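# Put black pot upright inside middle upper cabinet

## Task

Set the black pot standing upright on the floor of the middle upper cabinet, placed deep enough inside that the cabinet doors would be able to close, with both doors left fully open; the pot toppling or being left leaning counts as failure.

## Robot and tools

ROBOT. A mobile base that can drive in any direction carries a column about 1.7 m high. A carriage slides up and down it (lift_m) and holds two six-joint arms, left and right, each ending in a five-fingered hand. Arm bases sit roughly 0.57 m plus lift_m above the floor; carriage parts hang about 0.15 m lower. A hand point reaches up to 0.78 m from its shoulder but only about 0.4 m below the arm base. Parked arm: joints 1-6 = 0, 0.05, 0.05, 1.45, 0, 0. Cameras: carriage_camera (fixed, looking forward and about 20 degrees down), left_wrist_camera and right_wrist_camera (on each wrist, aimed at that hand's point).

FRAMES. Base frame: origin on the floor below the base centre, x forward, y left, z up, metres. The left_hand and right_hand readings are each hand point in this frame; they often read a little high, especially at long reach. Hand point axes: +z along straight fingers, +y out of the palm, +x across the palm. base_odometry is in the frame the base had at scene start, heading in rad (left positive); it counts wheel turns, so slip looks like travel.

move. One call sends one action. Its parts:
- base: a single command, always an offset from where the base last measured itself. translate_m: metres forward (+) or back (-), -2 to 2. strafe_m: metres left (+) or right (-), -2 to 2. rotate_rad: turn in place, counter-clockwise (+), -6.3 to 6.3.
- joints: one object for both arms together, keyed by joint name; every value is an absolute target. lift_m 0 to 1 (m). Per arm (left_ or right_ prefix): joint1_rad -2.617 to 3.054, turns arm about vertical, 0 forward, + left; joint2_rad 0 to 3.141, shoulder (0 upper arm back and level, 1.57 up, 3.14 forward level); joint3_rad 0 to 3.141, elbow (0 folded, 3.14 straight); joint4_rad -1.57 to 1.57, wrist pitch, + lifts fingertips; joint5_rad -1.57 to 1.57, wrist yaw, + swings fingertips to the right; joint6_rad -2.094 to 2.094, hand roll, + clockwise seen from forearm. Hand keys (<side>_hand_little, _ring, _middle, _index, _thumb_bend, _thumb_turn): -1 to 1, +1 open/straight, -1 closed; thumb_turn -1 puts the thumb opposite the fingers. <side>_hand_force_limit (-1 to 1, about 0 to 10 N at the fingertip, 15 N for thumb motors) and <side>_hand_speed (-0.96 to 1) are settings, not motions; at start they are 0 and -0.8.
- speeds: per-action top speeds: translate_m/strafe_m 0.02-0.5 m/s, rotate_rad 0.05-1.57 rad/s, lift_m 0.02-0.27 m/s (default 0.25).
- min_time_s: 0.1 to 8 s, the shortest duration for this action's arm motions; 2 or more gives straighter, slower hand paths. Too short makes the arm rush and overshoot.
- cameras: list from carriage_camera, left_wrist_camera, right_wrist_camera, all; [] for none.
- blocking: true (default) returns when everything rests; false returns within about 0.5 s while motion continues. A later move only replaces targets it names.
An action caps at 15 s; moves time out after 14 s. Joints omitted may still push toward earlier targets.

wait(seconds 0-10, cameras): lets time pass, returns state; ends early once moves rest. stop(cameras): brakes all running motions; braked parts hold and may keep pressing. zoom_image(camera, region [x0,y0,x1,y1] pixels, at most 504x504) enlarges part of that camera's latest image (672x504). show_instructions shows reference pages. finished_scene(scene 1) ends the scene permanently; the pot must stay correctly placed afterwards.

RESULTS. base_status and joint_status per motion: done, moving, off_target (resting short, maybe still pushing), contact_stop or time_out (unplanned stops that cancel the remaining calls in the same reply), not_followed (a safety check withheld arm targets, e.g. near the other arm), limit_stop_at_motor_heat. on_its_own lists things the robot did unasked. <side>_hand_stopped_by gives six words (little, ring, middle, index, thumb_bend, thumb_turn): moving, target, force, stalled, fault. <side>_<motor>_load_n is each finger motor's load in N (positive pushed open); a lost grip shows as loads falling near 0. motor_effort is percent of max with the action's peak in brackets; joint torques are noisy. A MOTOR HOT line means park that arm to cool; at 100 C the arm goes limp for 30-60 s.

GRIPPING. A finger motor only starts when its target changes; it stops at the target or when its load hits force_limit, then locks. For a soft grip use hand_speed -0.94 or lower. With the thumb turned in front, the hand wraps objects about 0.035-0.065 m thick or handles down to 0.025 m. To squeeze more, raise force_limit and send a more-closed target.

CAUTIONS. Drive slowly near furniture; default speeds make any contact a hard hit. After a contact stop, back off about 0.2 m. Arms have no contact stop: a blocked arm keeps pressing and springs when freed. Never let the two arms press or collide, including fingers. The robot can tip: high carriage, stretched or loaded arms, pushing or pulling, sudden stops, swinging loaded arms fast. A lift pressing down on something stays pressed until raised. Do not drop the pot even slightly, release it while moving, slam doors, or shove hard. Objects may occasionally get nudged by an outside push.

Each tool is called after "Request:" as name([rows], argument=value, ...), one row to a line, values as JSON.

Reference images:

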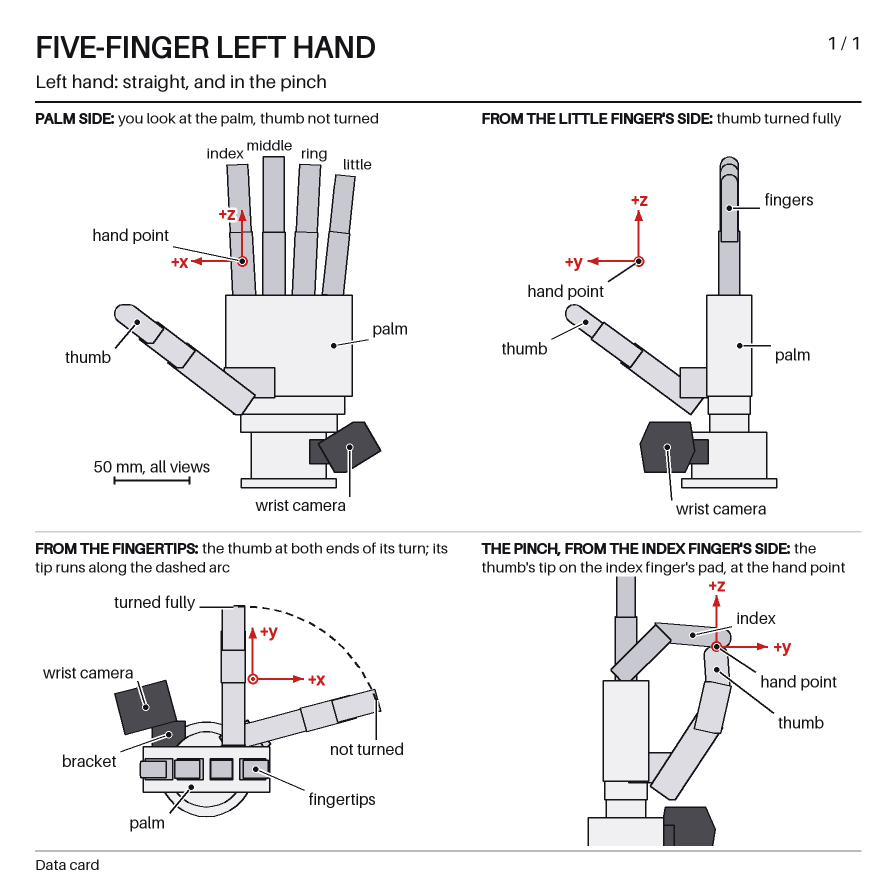

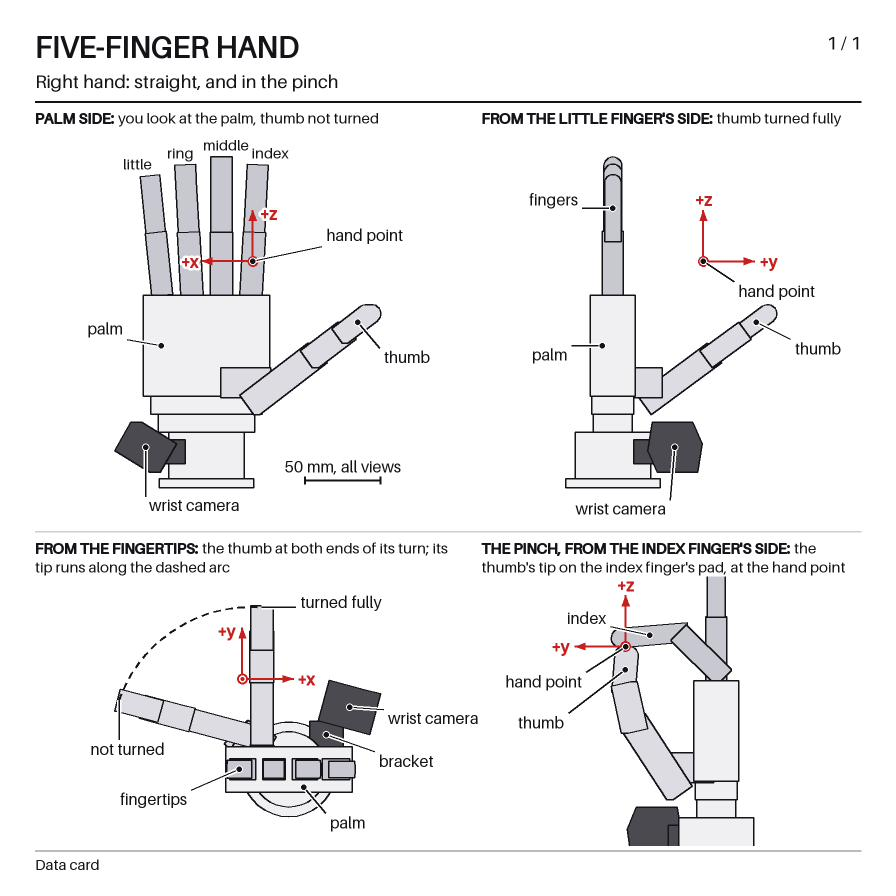

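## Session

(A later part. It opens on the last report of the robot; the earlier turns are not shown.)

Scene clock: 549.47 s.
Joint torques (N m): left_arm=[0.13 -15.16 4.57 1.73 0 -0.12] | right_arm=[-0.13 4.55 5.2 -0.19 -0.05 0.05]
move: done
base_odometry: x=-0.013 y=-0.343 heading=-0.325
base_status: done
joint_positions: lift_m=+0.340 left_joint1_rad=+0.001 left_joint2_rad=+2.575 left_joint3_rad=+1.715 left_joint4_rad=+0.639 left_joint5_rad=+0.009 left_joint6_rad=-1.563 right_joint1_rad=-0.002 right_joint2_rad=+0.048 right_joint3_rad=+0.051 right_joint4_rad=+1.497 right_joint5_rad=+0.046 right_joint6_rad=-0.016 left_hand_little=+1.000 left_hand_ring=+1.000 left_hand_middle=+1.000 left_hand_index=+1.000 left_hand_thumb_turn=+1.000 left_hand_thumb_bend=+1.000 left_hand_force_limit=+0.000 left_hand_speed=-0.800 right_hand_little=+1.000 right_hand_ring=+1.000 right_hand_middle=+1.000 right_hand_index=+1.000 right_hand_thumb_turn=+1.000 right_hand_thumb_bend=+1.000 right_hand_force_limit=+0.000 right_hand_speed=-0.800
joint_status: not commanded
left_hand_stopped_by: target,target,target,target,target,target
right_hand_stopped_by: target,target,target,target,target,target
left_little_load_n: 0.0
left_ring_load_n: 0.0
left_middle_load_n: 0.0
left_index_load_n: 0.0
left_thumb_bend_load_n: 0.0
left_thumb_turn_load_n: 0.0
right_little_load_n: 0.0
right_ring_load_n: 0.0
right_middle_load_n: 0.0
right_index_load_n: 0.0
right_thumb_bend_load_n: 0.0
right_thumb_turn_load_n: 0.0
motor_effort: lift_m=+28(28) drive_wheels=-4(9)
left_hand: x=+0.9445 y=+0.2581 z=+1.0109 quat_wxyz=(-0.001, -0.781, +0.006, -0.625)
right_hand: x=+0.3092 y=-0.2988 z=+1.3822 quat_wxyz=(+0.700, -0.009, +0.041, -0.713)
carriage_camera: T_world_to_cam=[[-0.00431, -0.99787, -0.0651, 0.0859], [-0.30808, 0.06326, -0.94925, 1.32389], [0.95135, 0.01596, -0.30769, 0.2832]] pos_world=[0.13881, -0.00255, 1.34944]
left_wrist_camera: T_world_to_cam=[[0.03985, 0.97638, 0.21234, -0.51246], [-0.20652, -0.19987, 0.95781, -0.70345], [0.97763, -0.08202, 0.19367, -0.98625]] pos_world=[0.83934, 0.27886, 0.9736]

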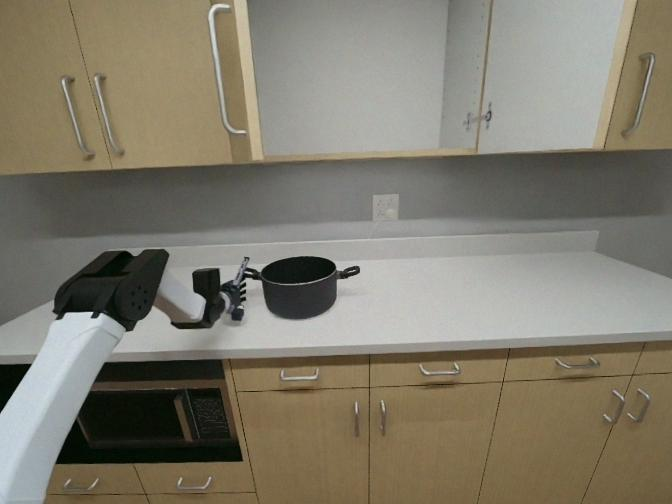

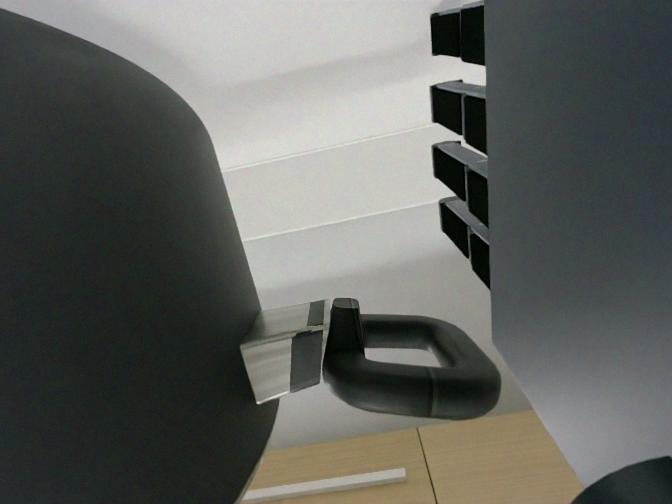

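Request:
move(base={"strafe_m": -0.1}, speeds={"strafe_m": 0.05}, cameras=["carriage_camera", "left_wrist_camera"])

Scene clock: 576.00 s.
Joint torques (N m): left_arm=[-2.78 -15.3 4.62 1.74 0.91 0.1] | right_arm=[-0.14 4.53 5.19 -0.21 -0.04 0.05]
move: done
base_odometry: x=-0.045 y=-0.438 heading=-0.325
base_status: done
joint_positions: lift_m=+0.340 left_joint1_rad=+0.036 left_joint2_rad=+2.575 left_joint3_rad=+1.715 left_joint4_rad=+0.638 left_joint5_rad=-0.088 left_joint6_rad=-1.583 right_joint1_rad=-0.002 right_joint2_rad=+0.048 right_joint3_rad=+0.051 right_joint4_rad=+1.497 right_joint5_rad=+0.046 right_joint6_rad=-0.016 left_hand_little=+1.000 left_hand_ring=+1.000 left_hand_middle=+1.000 left_hand_index=+1.000 left_hand_thumb_turn=+1.000 left_hand_thumb_bend=+1.000 left_hand_force_limit=+0.000 left_hand_speed=-0.800 right_hand_little=+1.000 right_hand_ring=+1.000 right_hand_middle=+1.000 right_hand_index=+1.000 right_hand_thumb_turn=+1.000 right_hand_thumb_bend=+1.000 right_hand_force_limit=+0.000 right_hand_speed=-0.800
joint_status: not commanded
left_hand_stopped_by: target,target,target,target,target,target
right_hand_stopped_by: target,target,target,target,target,target
left_little_load_n: 0.0
left_ring_load_n: 0.0
left_middle_load_n: 0.0
left_index_load_n: 0.0
left_thumb_bend_load_n: -0.5
left_thumb_turn_load_n: 0.0
right_little_load_n: 0.0
right_ring_load_n: 0.0
right_middle_load_n: 0.0
right_index_load_n: 0.0
right_thumb_bend_load_n: 0.0
right_thumb_turn_load_n: 0.0
motor_effort: lift_m=+28(28) drive_wheels=+3(7)
left_hand: x=+0.9507 y=+0.3033 z=+1.0108 quat_wxyz=(+0.042, -0.779, -0.046, -0.624)
right_hand: x=+0.3092 y=-0.2987 z=+1.3822 quat_wxyz=(+0.700, -0.009, +0.041, -0.713)
carriage_camera: T_world_to_cam=[[-0.00431, -0.99787, -0.0651, 0.0859], [-0.30808, 0.06326, -0.94925, 1.32389], [0.95135, 0.01596, -0.30769, 0.2832]] pos_world=[0.13881, -0.00255, 1.34944]
left_wrist_camera: T_world_to_cam=[[-0.09161, 0.97244, 0.21439, -0.43259], [-0.1777, -0.2278, 0.95736, -0.71153], [0.97981, 0.04961, 0.19367, -1.03054]] pos_world=[0.84367, 0.30971, 0.97351]

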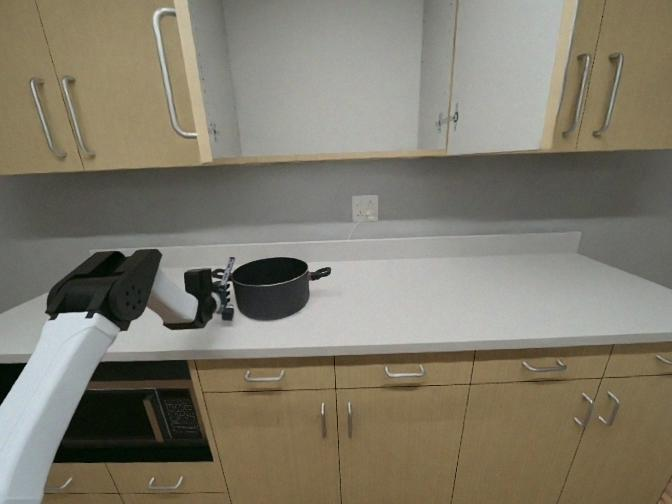

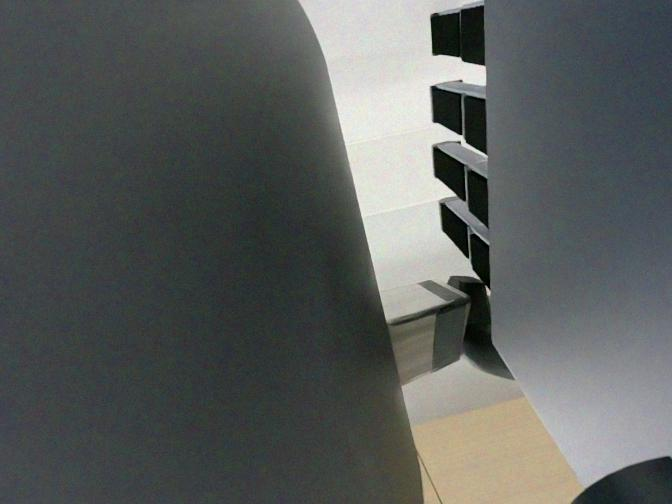

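Request:
move(base={"strafe_m": 0.07}, speeds={"strafe_m": 0.1})

Request:
move(base={"translate_m": -0.05}, speeds={"translate_m": 0.1})

Request:
move(base={"strafe_m": -0.08}, speeds={"strafe_m": 0.05}, cameras=["carriage_camera", "left_wrist_camera"])

Scene clock: 605.73 s.
Joint torques (N m): left_arm=[0.72 -15.38 4.6 1.75 -0.14 0.02] | right_arm=[-0.13 4.56 5.2 -0.21 -0.04 0.05]
move: done
base_odometry: x=-0.022 y=-0.372 heading=-0.325
base_status: done
joint_positions: lift_m=+0.340 left_joint1_rad=-0.005 left_joint2_rad=+2.575 left_joint3_rad=+1.715 left_joint4_rad=+0.637 left_joint5_rad=+0.021 left_joint6_rad=-1.575 right_joint1_rad=-0.002 right_joint2_rad=+0.048 right_joint3_rad=+0.051 right_joint4_rad=+1.497 right_joint5_rad=+0.046 right_joint6_rad=-0.016 left_hand_little=+1.000 left_hand_ring=+1.000 left_hand_middle=+1.000 left_hand_index=+1.000 left_hand_thumb_turn=+1.000 left_hand_thumb_bend=+1.000 left_hand_force_limit=+0.000 left_hand_speed=-0.800 right_hand_little=+1.000 right_hand_ring=+1.000 right_hand_middle=+1.000 right_hand_index=+1.000 right_hand_thumb_turn=+1.000 right_hand_thumb_bend=+1.000 right_hand_force_limit=+0.000 right_hand_speed=-0.800
joint_status: not commanded
left_hand_stopped_by: target,target,target,target,target,target
right_hand_stopped_by: target,target,target,target,target,target
left_little_load_n: -1.5
left_ring_load_n: 0.0
left_middle_load_n: 0.0
left_index_load_n: 0.0
left_thumb_bend_load_n: 0.0
left_thumb_turn_load_n: 0.0
right_little_load_n: 0.0
right_ring_load_n: 0.0
right_middle_load_n: 0.0
right_index_load_n: 0.0
right_thumb_bend_load_n: 0.0
right_thumb_turn_load_n: 0.0
motor_effort: lift_m=+28(28) drive_wheels=-3(9)
left_hand: x=+0.9435 y=+0.2516 z=+1.0113 quat_wxyz=(-0.011, -0.781, +0.007, -0.624)
right_hand: x=+0.3092 y=-0.2987 z=+1.3822 quat_wxyz=(+0.700, -0.009, +0.041, -0.713)
pictures: none

Scene clock: 607.00 s.
Joint torques (N m): left_arm=[0.66 -15.27 4.56 1.75 -0.04 0.02] | right_arm=[-0.13 4.51 5.15 -0.23 -0.04 0.05]
move: done
base_odometry: x=-0.070 y=-0.356 heading=-0.325
base_status: done
joint_positions: lift_m=+0.340 left_joint1_rad=-0.005 left_joint2_rad=+2.574 left_joint3_rad=+1.715 left_joint4_rad=+0.637 left_joint5_rad=+0.014 left_joint6_rad=-1.575 right_joint1_rad=-0.002 right_joint2_rad=+0.048 right_joint3_rad=+0.051 right_joint4_rad=+1.497 right_joint5_rad=+0.046 right_joint6_rad=-0.016 left_hand_little=+1.000 left_hand_ring=+1.000 left_hand_middle=+1.000 left_hand_index=+1.000 left_hand_thumb_turn=+1.000 left_hand_thumb_bend=+1.000 left_hand_force_limit=+0.000 left_hand_speed=-0.800 right_hand_little=+1.000 right_hand_ring=+1.000 right_hand_middle=+1.000 right_hand_index=+1.000 right_hand_thumb_turn=+1.000 right_hand_thumb_bend=+1.000 right_hand_force_limit=+0.000 right_hand_speed=-0.800
joint_status: not commanded
left_hand_stopped_by: target,target,target,target,target,target
right_hand_stopped_by: target,target,target,target,target,target
left_little_load_n: 0.0
left_ring_load_n: 0.0
left_middle_load_n: 0.0
left_index_load_n: 0.0
left_thumb_bend_load_n: 0.0
left_thumb_turn_load_n: 0.0
right_little_load_n: 0.0
right_ring_load_n: 0.0
right_middle_load_n: 0.0
right_index_load_n: 0.0
right_thumb_bend_load_n: 0.0
right_thumb_turn_load_n: 0.0
motor_effort: lift_m=+28(28) drive_wheels=-1(7)
left_hand: x=+0.9440 y=+0.2531 z=+1.0114 quat_wxyz=(-0.008, -0.781, +0.005, -0.624)
right_hand: x=+0.3093 y=-0.2987 z=+1.3821 quat_wxyz=(+0.700, -0.009, +0.041, -0.713)
pictures: none

Scene clock: 609.17 s.
Joint torques (N m): left_arm=[-0.83 -15.3 4.6 1.75 0.46 -0.04] | right_arm=[-0.14 4.55 5.2 -0.21 -0.04 0.05]
move: done
base_odometry: x=-0.096 y=-0.432 heading=-0.325
base_status: done
joint_positions: lift_m=+0.340 left_joint1_rad=+0.013 left_joint2_rad=+2.574 left_joint3_rad=+1.715 left_joint4_rad=+0.636 left_joint5_rad=-0.041 left_joint6_rad=-1.570 right_joint1_rad=-0.002 right_joint2_rad=+0.048 right_joint3_rad=+0.051 right_joint4_rad=+1.497 right_joint5_rad=+0.046 right_joint6_rad=-0.016 left_hand_little=+1.000 left_hand_ring=+1.000 left_hand_middle=+1.000 left_hand_index=+1.000 left_hand_thumb_turn=+1.000 left_hand_thumb_bend=+1.000 left_hand_force_limit=+0.000 left_hand_speed=-0.800 right_hand_little=+1.000 right_hand_ring=+1.000 right_hand_middle=+1.000 right_hand_index=+1.000 right_hand_thumb_turn=+1.000 right_hand_thumb_bend=+1.000 right_hand_force_limit=+0.000 right_hand_speed=-0.800
joint_status: not commanded
left_hand_stopped_by: target,target,target,target,target,target
right_hand_stopped_by: target,target,target,target,target,target
left_little_load_n: 0.0
left_ring_load_n: 0.0
left_middle_load_n: 0.0
left_index_load_n: 0.0
left_thumb_bend_load_n: 0.0
left_thumb_turn_load_n: 0.0
right_little_load_n: 0.0
right_ring_load_n: 0.0
right_middle_load_n: 0.0
right_index_load_n: 0.0
right_thumb_bend_load_n: 0.0
right_thumb_turn_load_n: 0.0
motor_effort: lift_m=+28(28) drive_wheels=-2(6)
left_hand: x=+0.9479 y=+0.2764 z=+1.0104 quat_wxyz=(+0.020, -0.781, -0.017, -0.624)
right_hand: x=+0.3093 y=-0.2987 z=+1.3821 quat_wxyz=(+0.700, -0.009, +0.041, -0.713)
carriage_camera: T_world_to_cam=[[-0.00431, -0.99787, -0.0651, 0.0859], [-0.30808, 0.06326, -0.94925, 1.32389], [0.95135, 0.01596, -0.30769, 0.2832]] pos_world=[0.13881, -0.00255, 1.34944]
left_wrist_camera: T_world_to_cam=[[-0.02004, 0.97616, 0.21613, -0.47719], [-0.19193, -0.21591, 0.95737, -0.70756], [0.9812, -0.02229, 0.19168, -1.00574]] pos_world=[0.84147, 0.29063, 0.97331]

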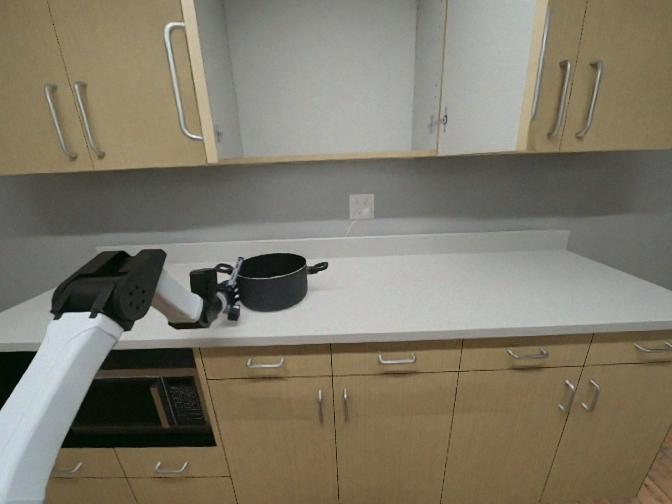

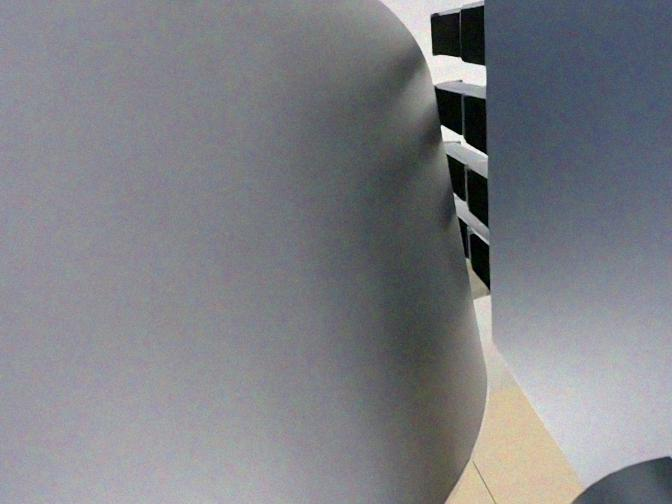

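Request:
move(base={"strafe_m": -0.08}, speeds={"strafe_m": 0.05}, cameras=["carriage_camera", "left_wrist_camera"])

Scene clock: 614.73 s.
Joint torques (N m): left_arm=[-3.36 -15.2 4.62 1.76 1.12 0.1] | right_arm=[-0.12 4.53 5.23 -0.21 -0.04 0.05]
move: done
base_odometry: x=-0.122 y=-0.508 heading=-0.326
base_status: done
joint_positions: lift_m=+0.340 left_joint1_rad=+0.042 left_joint2_rad=+2.574 left_joint3_rad=+1.715 left_joint4_rad=+0.636 left_joint5_rad=-0.109 left_joint6_rad=-1.582 right_joint1_rad=-0.002 right_joint2_rad=+0.048 right_joint3_rad=+0.051 right_joint4_rad=+1.497 right_joint5_rad=+0.046 right_joint6_rad=-0.016 left_hand_little=+1.000 left_hand_ring=+1.000 left_hand_middle=+1.000 left_hand_index=+1.000 left_hand_thumb_turn=+1.000 left_hand_thumb_bend=+1.000 left_hand_force_limit=+0.000 left_hand_speed=-0.800 right_hand_little=+1.000 right_hand_ring=+1.000 right_hand_middle=+1.000 right_hand_index=+1.000 right_hand_thumb_turn=+1.000 right_hand_thumb_bend=+1.000 right_hand_force_limit=+0.000 right_hand_speed=-0.800
joint_status: not commanded
left_hand_stopped_by: target,target,target,target,target,target
right_hand_stopped_by: target,target,target,target,target,target
left_little_load_n: 0.5
left_ring_load_n: 0.0
left_middle_load_n: 0.0
left_index_load_n: 0.5
left_thumb_bend_load_n: 0.0
left_thumb_turn_load_n: 0.0
right_little_load_n: 0.0
right_ring_load_n: 0.0
right_middle_load_n: 0.0
right_index_load_n: 0.0
right_thumb_bend_load_n: 0.0
right_thumb_turn_load_n: 0.0
motor_effort: lift_m=+28(28) drive_wheels=+1(9)
left_hand: x=+0.9514 y=+0.3116 z=+1.0103 quat_wxyz=(+0.052, -0.779, -0.055, -0.622)
right_hand: x=+0.3094 y=-0.2987 z=+1.3821 quat_wxyz=(+0.700, -0.009, +0.041, -0.713)
carriage_camera: T_world_to_cam=[[-0.00431, -0.99787, -0.0651, 0.0859], [-0.30808, 0.06326, -0.94925, 1.32389], [0.95135, 0.01596, -0.30769, 0.2832]] pos_world=[0.13881, -0.00255, 1.34944]
left_wrist_camera: T_world_to_cam=[[-0.11635, 0.96853, 0.22002, -0.42146], [-0.16987, -0.23766, 0.95638, -0.71241], [0.97857, 0.0739, 0.19218, -1.03635]] pos_world=[0.84409, 0.31548, 0.97322]

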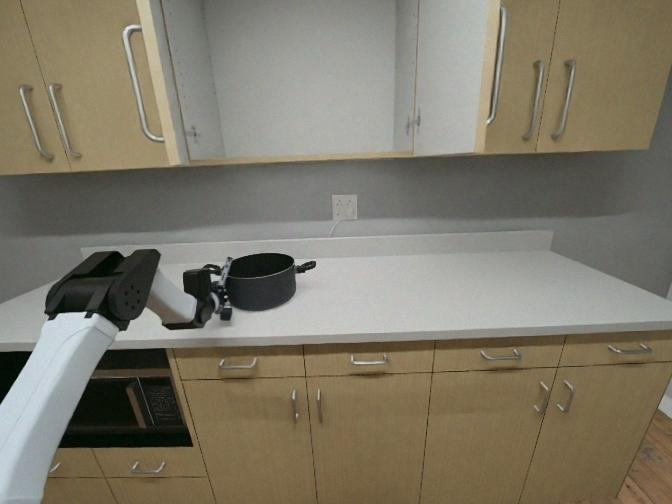

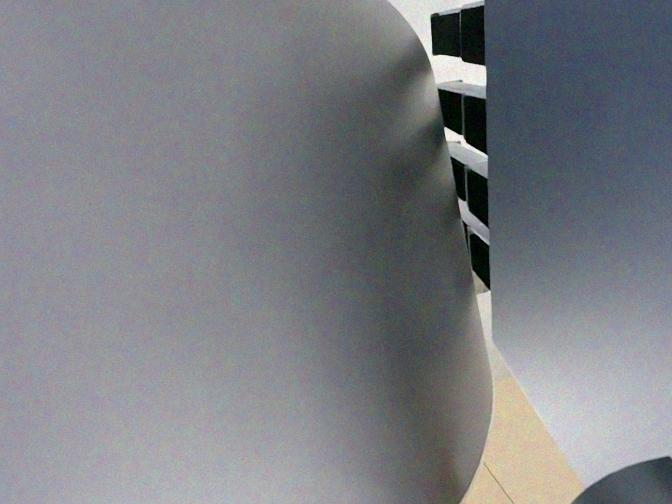

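Request:
move(base={"strafe_m": -0.08}, speeds={"strafe_m": 0.05}, cameras=["carriage_camera", "left_wrist_camera"])

Scene clock: 622.03 s.
Joint torques (N m): left_arm=[-3.59 -15.21 4.6 1.77 1.18 0.09] | right_arm=[-0.13 4.59 5.24 -0.21 -0.04 0.05]
move: done
base_odometry: x=-0.147 y=-0.583 heading=-0.326
base_status: done
joint_positions: lift_m=+0.340 left_joint1_rad=+0.046 left_joint2_rad=+2.574 left_joint3_rad=+1.715 left_joint4_rad=+0.636 left_joint5_rad=-0.120 left_joint6_rad=-1.582 right_joint1_rad=-0.002 right_joint2_rad=+0.048 right_joint3_rad=+0.051 right_joint4_rad=+1.497 right_joint5_rad=+0.046 right_joint6_rad=-0.016 left_hand_little=+1.000 left_hand_ring=+1.000 left_hand_middle=+1.000 left_hand_index=+1.000 left_hand_thumb_turn=+1.000 left_hand_thumb_bend=+1.000 left_hand_force_limit=+0.000 left_hand_speed=-0.800 right_hand_little=+1.000 right_hand_ring=+1.000 right_hand_middle=+1.000 right_hand_index=+1.000 right_hand_thumb_turn=+1.000 right_hand_thumb_bend=+1.000 right_hand_force_limit=+0.000 right_hand_speed=-0.800
joint_status: not commanded
left_hand_stopped_by: target,target,target,target,target,target
right_hand_stopped_by: target,target,target,target,target,target
left_little_load_n: 0.5
left_ring_load_n: 0.0
left_middle_load_n: 0.0
left_index_load_n: 0.5
left_thumb_bend_load_n: 0.0
left_thumb_turn_load_n: 0.0
right_little_load_n: 0.0
right_ring_load_n: 0.0
right_middle_load_n: 0.0
right_index_load_n: 0.0
right_thumb_bend_load_n: 0.0
right_thumb_turn_load_n: 0.0
motor_effort: lift_m=+28(28) drive_wheels=+2(9)
left_hand: x=+0.9517 y=+0.3162 z=+1.0102 quat_wxyz=(+0.058, -0.779, -0.059, -0.622)
right_hand: x=+0.3094 y=-0.2987 z=+1.3821 quat_wxyz=(+0.700, -0.009, +0.041, -0.713)
carriage_camera: T_world_to_cam=[[-0.00431, -0.99787, -0.0651, 0.0859], [-0.30808, 0.06326, -0.94925, 1.32389], [0.95135, 0.01596, -0.30769, 0.2832]] pos_world=[0.13881, -0.00255, 1.34944]
left_wrist_camera: T_world_to_cam=[[-0.12979, 0.96628, 0.22238, -0.41478], [-0.16643, -0.24233, 0.95581, -0.71237], [0.97747, 0.08705, 0.19227, -1.04018]] pos_world=[0.84435, 0.31871, 0.97313]

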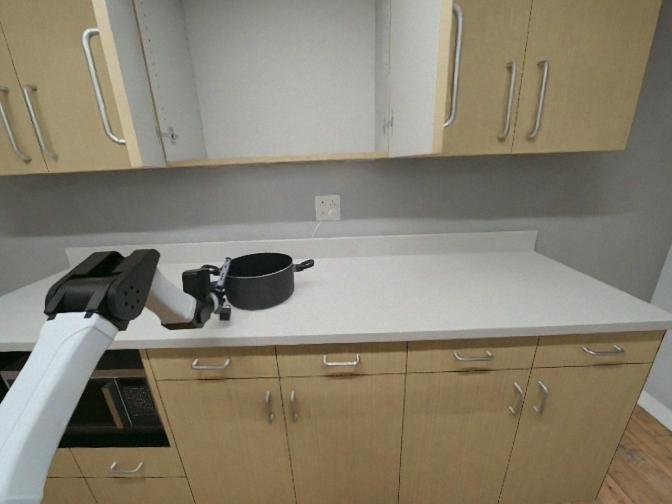

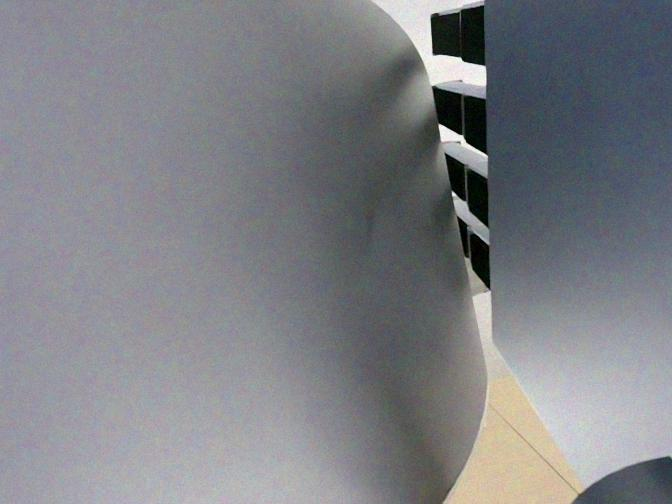

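Request:
move(base={"strafe_m": -0.07}, speeds={"strafe_m": 0.05}, cameras=["carriage_camera"])

Request:
zoom_image(camera="carriage_camera", region=[60, 120, 440, 340])

Scene clock: 633.47 s.
Joint torques (N m): left_arm=[-3.67 -15.28 4.57 1.76 1.2 0.08] | right_arm=[-0.13 4.62 5.19 -0.22 -0.04 0.05]
move: done
base_odometry: x=-0.170 y=-0.650 heading=-0.326
base_status: done
joint_positions: lift_m=+0.340 left_joint1_rad=+0.047 left_joint2_rad=+2.574 left_joint3_rad=+1.715 left_joint4_rad=+0.636 left_joint5_rad=-0.124 left_joint6_rad=-1.582 right_joint1_rad=-0.002 right_joint2_rad=+0.048 right_joint3_rad=+0.051 right_joint4_rad=+1.497 right_joint5_rad=+0.046 right_joint6_rad=-0.016 left_hand_little=+1.000 left_hand_ring=+1.000 left_hand_middle=+1.000 left_hand_index=+1.000 left_hand_thumb_turn=+1.000 left_hand_thumb_bend=+1.000 left_hand_force_limit=+0.000 left_hand_speed=-0.800 right_hand_little=+1.000 right_hand_ring=+1.000 right_hand_middle=+1.000 right_hand_index=+1.000 right_hand_thumb_turn=+1.000 right_hand_thumb_bend=+1.000 right_hand_force_limit=+0.000 right_hand_speed=-0.800
joint_status: not commanded
left_hand_stopped_by: target,target,target,target,target,target
right_hand_stopped_by: target,target,target,target,target,target
left_little_load_n: 0.5
left_ring_load_n: 0.0
left_middle_load_n: 0.0
left_index_load_n: 0.5
left_thumb_bend_load_n: 0.0
left_thumb_turn_load_n: 0.0
right_little_load_n: 0.0
right_ring_load_n: -0.5
right_middle_load_n: 0.0
right_index_load_n: 0.0
right_thumb_bend_load_n: 0.0
right_thumb_turn_load_n: 0.0
motor_effort: lift_m=+28(28) drive_wheels=+2(9)
left_hand: x=+0.9518 y=+0.3184 z=+1.0100 quat_wxyz=(+0.060, -0.779, -0.061, -0.622)
right_hand: x=+0.3094 y=-0.2987 z=+1.3821 quat_wxyz=(+0.700, -0.009, +0.041, -0.713)
carriage_camera: T_world_to_cam=[[-0.00431, -0.99787, -0.0651, 0.0859], [-0.30808, 0.06326, -0.94925, 1.32389], [0.95135, 0.01596, -0.30769, 0.2832]] pos_world=[0.13881, -0.00255, 1.34944]

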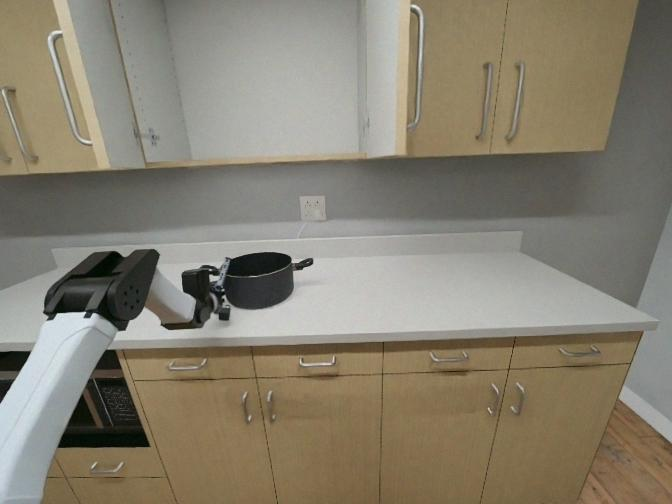

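Scaled by 1.326 from the camera's image (finer frame: 960x720).

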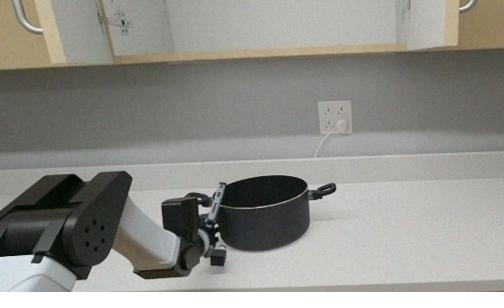

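Request:
move(base={"strafe_m": 0.09}, speeds={"strafe_m": 0.1})

Request:
move(base={"translate_m": -0.25})

Request:
move(base={"strafe_m": 0.18}, joints={"lift_m": 0.58, "left_joint1_rad": 0.0, "left_joint2_rad": 1.3, "left_joint3_rad": 1.0, "left_joint4_rad": 0.3, "left_joint5_rad": 0, "left_joint6_rad": -1.57}, cameras=["carriage_camera"])

Request:
zoom_image(camera="carriage_camera", region=[200, 180, 480, 420])

Scene clock: 644.07 s.
Joint torques (N m): left_arm=[0.72 -15.27 4.62 1.78 -0.11 0.08] | right_arm=[-0.13 4.53 5.23 -0.21 -0.04 0.05]
move: done
base_odometry: x=-0.141 y=-0.564 heading=-0.326
base_status: done
joint_positions: lift_m=+0.340 left_joint1_rad=-0.006 left_joint2_rad=+2.574 left_joint3_rad=+1.715 left_joint4_rad=+0.635 left_joint5_rad=+0.022 left_joint6_rad=-1.581 right_joint1_rad=-0.002 right_joint2_rad=+0.048 right_joint3_rad=+0.051 right_joint4_rad=+1.497 right_joint5_rad=+0.046 right_joint6_rad=-0.016 left_hand_little=+1.000 left_hand_ring=+1.000 left_hand_middle=+1.000 left_hand_index=+1.000 left_hand_thumb_turn=+1.000 left_hand_thumb_bend=+1.000 left_hand_force_limit=+0.000 left_hand_speed=-0.800 right_hand_little=+1.000 right_hand_ring=+1.000 right_hand_middle=+1.000 right_hand_index=+1.000 right_hand_thumb_turn=+1.000 right_hand_thumb_bend=+1.000 right_hand_force_limit=+0.000 right_hand_speed=-0.800
joint_status: not commanded
left_hand_stopped_by: target,target,target,target,target,target
right_hand_stopped_by: target,target,target,target,target,target
left_little_load_n: -2.0
left_ring_load_n: 0.0
left_middle_load_n: 0.0
left_index_load_n: 0.0
left_thumb_bend_load_n: 0.0
left_thumb_turn_load_n: 0.0
right_little_load_n: 0.0
right_ring_load_n: 0.0
right_middle_load_n: 0.0
right_index_load_n: 0.0
right_thumb_bend_load_n: -0.5
right_thumb_turn_load_n: 0.0
motor_effort: lift_m=+28(28) drive_wheels=+2(8)
left_hand: x=+0.9434 y=+0.2512 z=+1.0115 quat_wxyz=(-0.013, -0.782, +0.005, -0.624)
right_hand: x=+0.3094 y=-0.2987 z=+1.3821 quat_wxyz=(+0.700, -0.009, +0.041, -0.713)
pictures: none

Scene clock: 646.47 s.
Joint torques (N m): left_arm=[0.72 -15.06 5.75 2.68 -0.03 0.04] | right_arm=[-0.13 4.59 5.16 -0.21 -0.04 0.05]
move: done
base_odometry: x=-0.378 y=-0.485 heading=-0.326
base_status: done
joint_positions: lift_m=+0.340 left_joint1_rad=-0.006 left_joint2_rad=+2.574 left_joint3_rad=+1.701 left_joint4_rad=+0.556 left_joint5_rad=+0.012 left_joint6_rad=-1.577 right_joint1_rad=-0.002 right_joint2_rad=+0.048 right_joint3_rad=+0.051 right_joint4_rad=+1.497 right_joint5_rad=+0.046 right_joint6_rad=-0.016 left_hand_little=+1.000 left_hand_ring=+1.000 left_hand_middle=+1.000 left_hand_index=+1.000 left_hand_thumb_turn=+1.000 left_hand_thumb_bend=+1.000 left_hand_force_limit=+0.000 left_hand_speed=-0.800 right_hand_little=+1.000 right_hand_ring=+1.000 right_hand_middle=+1.000 right_hand_index=+1.000 right_hand_thumb_turn=+1.000 right_hand_thumb_bend=+1.000 right_hand_force_limit=+0.000 right_hand_speed=-0.800
joint_status: not commanded
left_hand_stopped_by: target,target,target,target,target,target
right_hand_stopped_by: target,target,target,target,target,target
left_little_load_n: 0.0
left_ring_load_n: 0.0
left_middle_load_n: 0.0
left_index_load_n: 0.0
left_thumb_bend_load_n: -0.5
left_thumb_turn_load_n: 0.0
right_little_load_n: 0.0
right_ring_load_n: 0.0
right_middle_load_n: 0.0
right_index_load_n: 0.0
right_thumb_bend_load_n: 0.0
right_thumb_turn_load_n: 0.0
on_its_own: left_joint4_rad moved -0.079 to your old target +0.562
motor_effort: lift_m=+28(28) drive_wheels=-1(9)
left_hand: x=+0.9379 y=+0.2528 z=+0.9830 quat_wxyz=(-0.009, -0.810, +0.004, -0.586)
right_hand: x=+0.3093 y=-0.2987 z=+1.3822 quat_wxyz=(+0.700, -0.009, +0.041, -0.713)
pictures: none

Scene clock: 648.57 s.
Joint torques (N m): left_arm=[0.34 -6.27 6.48 2.7 0.01 0.03] | right_arm=[-0.09 4.53 5.24 -0.22 -0.04 0.05]
move: done
base_odometry: x=-0.321 y=-0.314 heading=-0.326
base_status: done
joint_positions: lift_m=+0.580 left_joint1_rad=-0.001 left_joint2_rad=+1.313 left_joint3_rad=+1.002 left_joint4_rad=+0.296 left_joint5_rad=+0.008 left_joint6_rad=-1.577 right_joint1_rad=-0.002 right_joint2_rad=+0.048 right_joint3_rad=+0.051 right_joint4_rad=+1.497 right_joint5_rad=+0.046 right_joint6_rad=-0.016 left_hand_little=+1.000 left_hand_ring=+1.000 left_hand_middle=+1.000 left_hand_index=+1.000 left_hand_thumb_turn=+1.000 left_hand_thumb_bend=+1.000 left_hand_force_limit=+0.000 left_hand_speed=-0.800 right_hand_little=+1.000 right_hand_ring=+1.000 right_hand_middle=+1.000 right_hand_index=+1.000 right_hand_thumb_turn=+1.000 right_hand_thumb_bend=+1.000 right_hand_force_limit=+0.000 right_hand_speed=-0.800
joint_status: all done
left_hand_stopped_by: target,target,target,target,target,target
right_hand_stopped_by: target,target,target,target,target,target
left_little_load_n: 0.0
left_ring_load_n: 0.0
left_middle_load_n: 0.0
left_index_load_n: 0.0
left_thumb_bend_load_n: 0.0
left_thumb_turn_load_n: 0.0
right_little_load_n: 0.0
right_ring_load_n: 0.0
right_middle_load_n: 0.0
right_index_load_n: 0.0
right_thumb_bend_load_n: 0.0
right_thumb_turn_load_n: 0.0
motor_effort: lift_m=+31(39) drive_wheels=-1(9)
left_hand: x=+0.7009 y=+0.2575 z=+1.5490 quat_wxyz=(-0.005, -0.712, +0.001, -0.702)
right_hand: x=+0.3093 y=-0.2987 z=+1.6219 quat_wxyz=(+0.700, -0.009, +0.041, -0.713)
carriage_camera: T_world_to_cam=[[-0.00431, -0.99787, -0.0651, 0.1015], [-0.30808, 0.06326, -0.94925, 1.55143], [0.95135, 0.01596, -0.30769, 0.35695]] pos_world=[0.13881, -0.00255, 1.58914]

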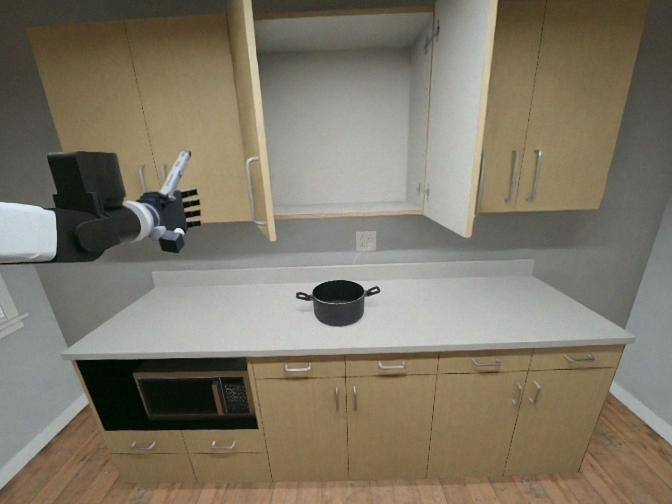

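Scaled by 1.800 from the camera's image (finer frame: 960x720).

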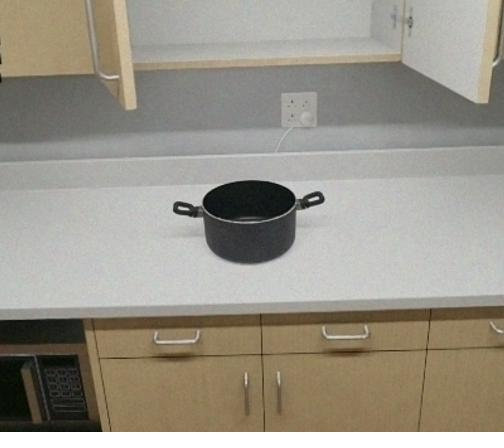

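Request:
move(joints={"left_hand_thumb_turn": -1, "right_hand_thumb_turn": -1, "right_joint1_rad": 0.0, "right_joint2_rad": 1.3, "right_joint3_rad": 1.0, "right_joint4_rad": 0.3, "right_joint5_rad": 0, "right_joint6_rad": 1.57, "lift_m": 0.62}, min_time_s=3)

Request:
move(joints={"left_joint1_rad": -0.171, "left_joint2_rad": 2.419, "left_joint3_rad": 1.917, "left_joint4_rad": -0.631, "left_joint5_rad": 0, "left_joint6_rad": -1.855, "right_joint1_rad": 0.161, "right_joint2_rad": 2.605, "right_joint3_rad": 2.263, "right_joint4_rad": -0.792, "right_joint5_rad": 0, "right_joint6_rad": 1.619}, min_time_s=3, cameras=["all"])

Scene clock: 697.40 s.
Joint torques (N m): left_arm=[0.34 -6.12 6.98 2.77 0.01 0.02] | right_arm=[0.06 -4.59 9.33 1.78 -0.13 0.16]
move: done
base_odometry: x=-0.321 y=-0.314 heading=-0.326
base_status: not commanded
joint_positions: lift_m=+0.620 left_joint1_rad=-0.001 left_joint2_rad=+1.311 left_joint3_rad=+0.996 left_joint4_rad=+0.290 left_joint5_rad=+0.008 left_joint6_rad=-1.576 right_joint1_rad=-0.002 right_joint2_rad=+1.290 right_joint3_rad=+0.972 right_joint4_rad=+0.318 right_joint5_rad=+0.010 right_joint6_rad=+1.563 left_hand_little=+1.000 left_hand_ring=+1.000 left_hand_middle=+1.000 left_hand_index=+1.000 left_hand_thumb_turn=-1.000 left_hand_thumb_bend=+1.000 left_hand_force_limit=+0.000 left_hand_speed=-0.800 right_hand_little=+1.000 right_hand_ring=+1.000 right_hand_middle=+1.000 right_hand_index=+1.000 right_hand_thumb_turn=-1.000 right_hand_thumb_bend=+1.000 right_hand_force_limit=+0.000 right_hand_speed=-0.800
joint_status: all done
left_hand_stopped_by: target,target,target,target,target,target
right_hand_stopped_by: target,target,target,target,target,target
left_little_load_n: 0.0
left_ring_load_n: 0.0
left_middle_load_n: 0.0
left_index_load_n: 0.0
left_thumb_bend_load_n: 0.0
left_thumb_turn_load_n: -0.5
right_little_load_n: 0.0
right_ring_load_n: 0.0
right_middle_load_n: 0.0
right_index_load_n: 0.0
right_thumb_bend_load_n: 0.0
right_thumb_turn_load_n: -0.5
motor_effort: lift_m=+30(38) drive_wheels=-1(2)
left_hand: x=+0.7007 y=+0.2575 z=+1.5848 quat_wxyz=(-0.005, -0.716, +0.001, -0.698)
right_hand: x=+0.6959 y=-0.2622 z=+1.5884 quat_wxyz=(+0.707, +0.002, +0.707, -0.007)
pictures: none

Scene clock: 700.70 s.
Joint torques (N m): left_arm=[-0.21 -11.75 7.99 1.34 0.04 -0.11] | right_arm=[0.39 -14.22 8.27 0.91 -0.15 0.15]
move: done
base_odometry: x=-0.321 y=-0.314 heading=-0.326
base_status: not commanded
joint_positions: lift_m=+0.620 left_joint1_rad=-0.165 left_joint2_rad=+2.412 left_joint3_rad=+1.888 left_joint4_rad=-0.627 left_joint5_rad=+0.008 left_joint6_rad=-1.847 right_joint1_rad=+0.155 right_joint2_rad=+2.586 right_joint3_rad=+2.238 right_joint4_rad=-0.774 right_joint5_rad=+0.009 right_joint6_rad=+1.611 left_hand_little=+1.000 left_hand_ring=+1.000 left_hand_middle=+1.000 left_hand_index=+1.000 left_hand_thumb_turn=-1.000 left_hand_thumb_bend=+1.000 left_hand_force_limit=+0.000 left_hand_speed=-0.800 right_hand_little=+1.000 right_hand_ring=+1.000 right_hand_middle=+1.000 right_hand_index=+1.000 right_hand_thumb_turn=-1.000 right_hand_thumb_bend=+1.000 right_hand_force_limit=+0.000 right_hand_speed=-0.800
joint_status: all done
left_hand_stopped_by: target,target,target,target,target,target
right_hand_stopped_by: target,target,target,target,target,target
left_little_load_n: 0.0
left_ring_load_n: 0.0
left_middle_load_n: 0.0
left_index_load_n: 0.0
left_thumb_bend_load_n: 0.0
left_thumb_turn_load_n: 0.0
right_little_load_n: 0.0
right_ring_load_n: 0.0
right_middle_load_n: 0.0
right_index_load_n: 0.0
right_thumb_bend_load_n: 0.0
right_thumb_turn_load_n: 0.0
motor_effort: lift_m=+30(30) drive_wheels=-1(2)
left_hand: x=+0.8221 y=+0.1687 z=+1.2039 quat_wxyz=(-0.049, -0.977, -0.054, -0.203)
right_hand: x=+0.8536 y=-0.1641 z=+1.2087 quat_wxyz=(+0.222, -0.055, +0.973, +0.017)
pictures: carriage_camera, left_wrist_camera, right_wrist_camera
carriage_camera: T_world_to_cam=[[-0.00431, -0.99787, -0.0651, 0.10411], [-0.30808, 0.06326, -0.94925, 1.58949], [0.95135, 0.01596, -0.30769, 0.36929]] pos_world=[0.13881, -0.00255, 1.62924]
left_wrist_camera: T_world_to_cam=[[0.10128, 0.99465, -0.02011, -0.23494], [0.66506, -0.05266, 0.74493, -1.41647], [0.73989, -0.08882, -0.66684, 0.32129]] pos_world=[0.72811, 0.18764, 1.2647]
right_wrist_camera: T_world_to_cam=[[-0.41691, 0.90297, -0.10411, 0.62326], [0.37248, 0.2742, 0.88661, -1.3644], [0.82913, 0.33086, -0.45065, 0.00358]] pos_world=[0.76508, -0.18986, 1.27619]

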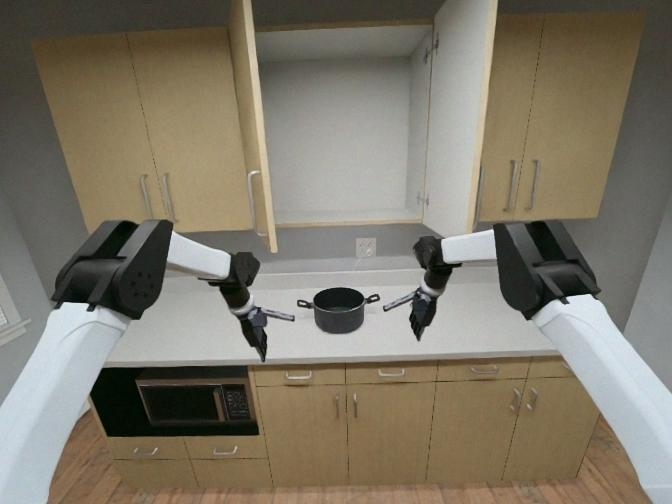

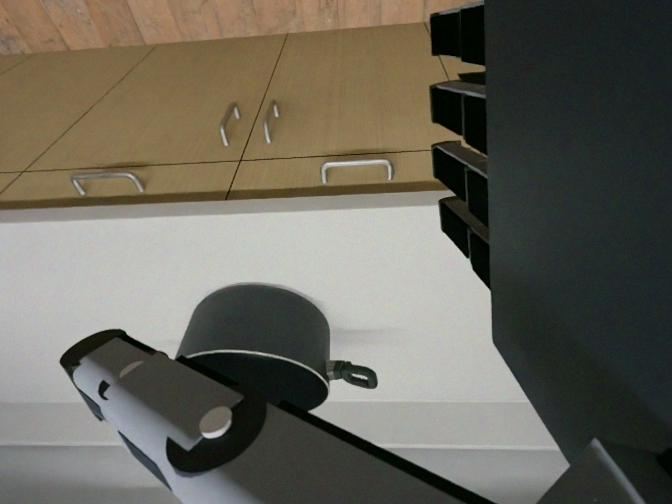

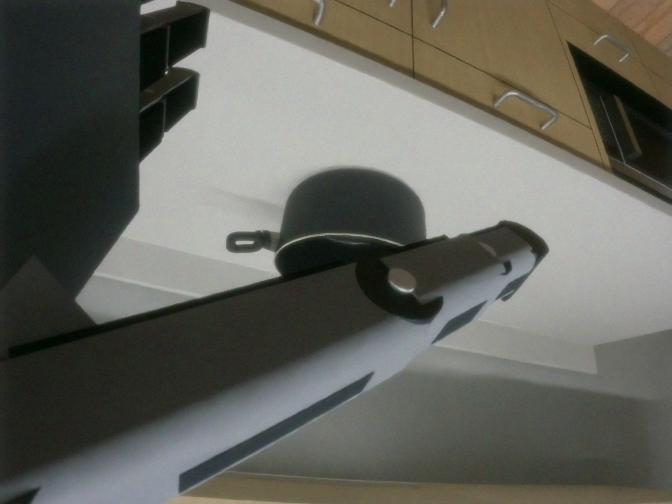

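Request:
move(base={"translate_m": 0.4}, speeds={"translate_m": 0.2}, cameras=["all"])

Request:
zoom_image(camera="carriage_camera", region=[200, 230, 480, 470])

Scene clock: 712.03 s.
Joint torques (N m): left_arm=[-0.4 -12.83 7.82 1.44 0.06 -0.1] | right_arm=[0.39 -14.6 8.02 0.98 -0.14 0.15]
move: done
base_odometry: x=+0.059 y=-0.441 heading=-0.325
base_status: done
joint_positions: lift_m=+0.620 left_joint1_rad=-0.164 left_joint2_rad=+2.426 left_joint3_rad=+1.890 left_joint4_rad=-0.644 left_joint5_rad=+0.006 left_joint6_rad=-1.849 right_joint1_rad=+0.155 right_joint2_rad=+2.590 right_joint3_rad=+2.241 right_joint4_rad=-0.788 right_joint5_rad=+0.008 right_joint6_rad=+1.611 left_hand_little=+1.000 left_hand_ring=+1.000 left_hand_middle=+1.000 left_hand_index=+1.000 left_hand_thumb_turn=-1.000 left_hand_thumb_bend=+1.000 left_hand_force_limit=+0.000 left_hand_speed=-0.800 right_hand_little=+1.000 right_hand_ring=+1.000 right_hand_middle=+1.000 right_hand_index=+1.000 right_hand_thumb_turn=-1.000 right_hand_thumb_bend=+1.000 right_hand_force_limit=+0.000 right_hand_speed=-0.800
joint_status: not commanded
left_hand_stopped_by: target,target,target,target,target,target
right_hand_stopped_by: target,target,target,target,target,target
left_little_load_n: 0.0
left_ring_load_n: 0.0
left_middle_load_n: 0.0
left_index_load_n: 0.0
left_thumb_bend_load_n: 0.0
left_thumb_turn_load_n: 0.0
right_little_load_n: 0.0
right_ring_load_n: 0.0
right_middle_load_n: 0.0
right_index_load_n: 0.0
right_thumb_bend_load_n: 0.0
right_thumb_turn_load_n: 0.0
motor_effort: lift_m=+30(30) drive_wheels=+5(13)
left_hand: x=+0.8176 y=+0.1711 z=+1.1940 quat_wxyz=(-0.045, -0.979, -0.056, -0.189)
right_hand: x=+0.8506 y=-0.1642 z=+1.2052 quat_wxyz=(+0.214, -0.055, +0.975, +0.017)
pictures: carriage_camera, left_wrist_camera, right_wrist_camera
carriage_camera: T_world_to_cam=[[-0.00431, -0.99787, -0.0651, 0.10411], [-0.30808, 0.06326, -0.94925, 1.58949], [0.95135, 0.01596, -0.30769, 0.36929]] pos_world=[0.13881, -0.00255, 1.62924]
left_wrist_camera: T_world_to_cam=[[0.09657, 0.99518, -0.0168, -0.23727], [0.68584, -0.0543, 0.72573, -1.39977], [0.72132, -0.08161, -0.68778, 0.35713]] pos_world=[0.72532, 0.18926, 1.25749]
right_wrist_camera: T_world_to_cam=[[-0.41879, 0.90267, -0.09896, 0.61713], [0.38617, 0.27567, 0.88028, -1.36384], [0.82188, 0.33044, -0.46403, 0.02681]] pos_world=[0.76308, -0.18996, 1.27407]

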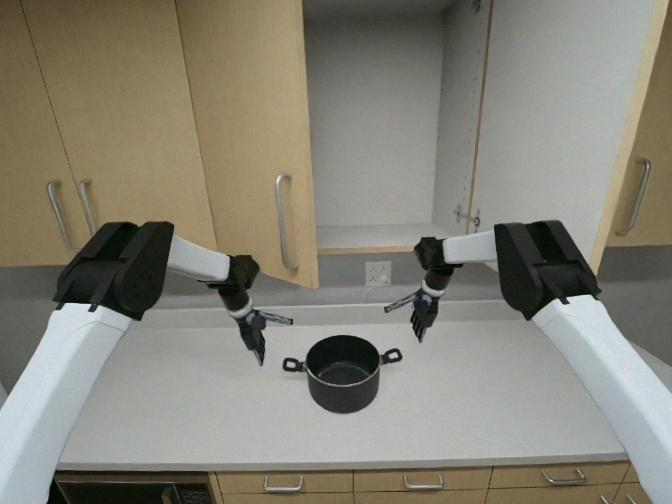

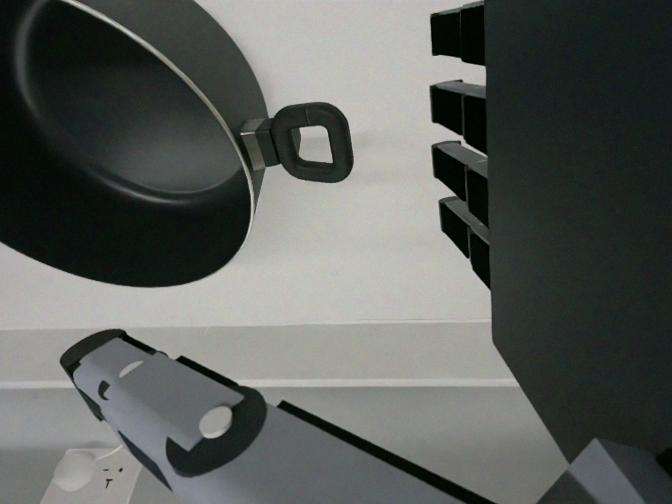

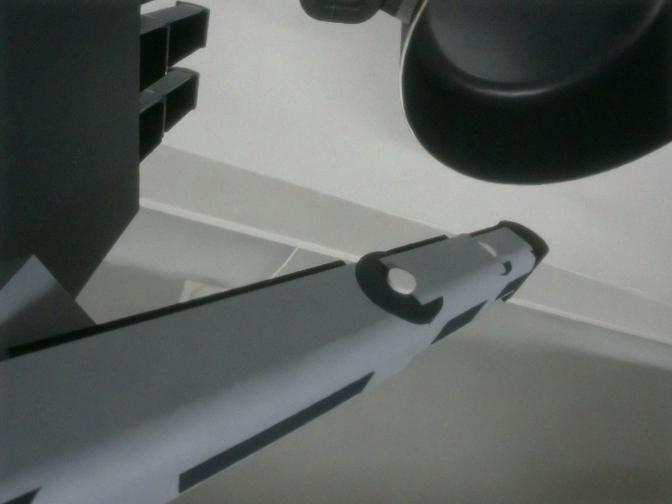

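Scaled by 1.800 from the camera's image (finer frame: 960x720).

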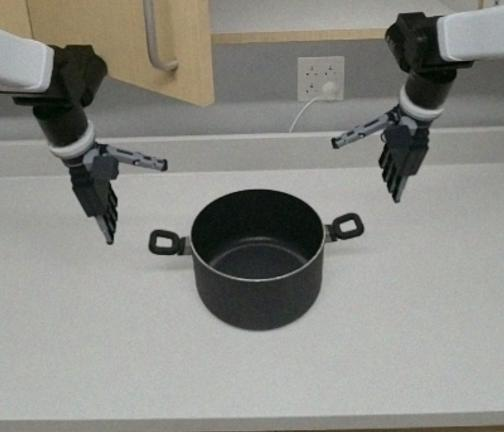

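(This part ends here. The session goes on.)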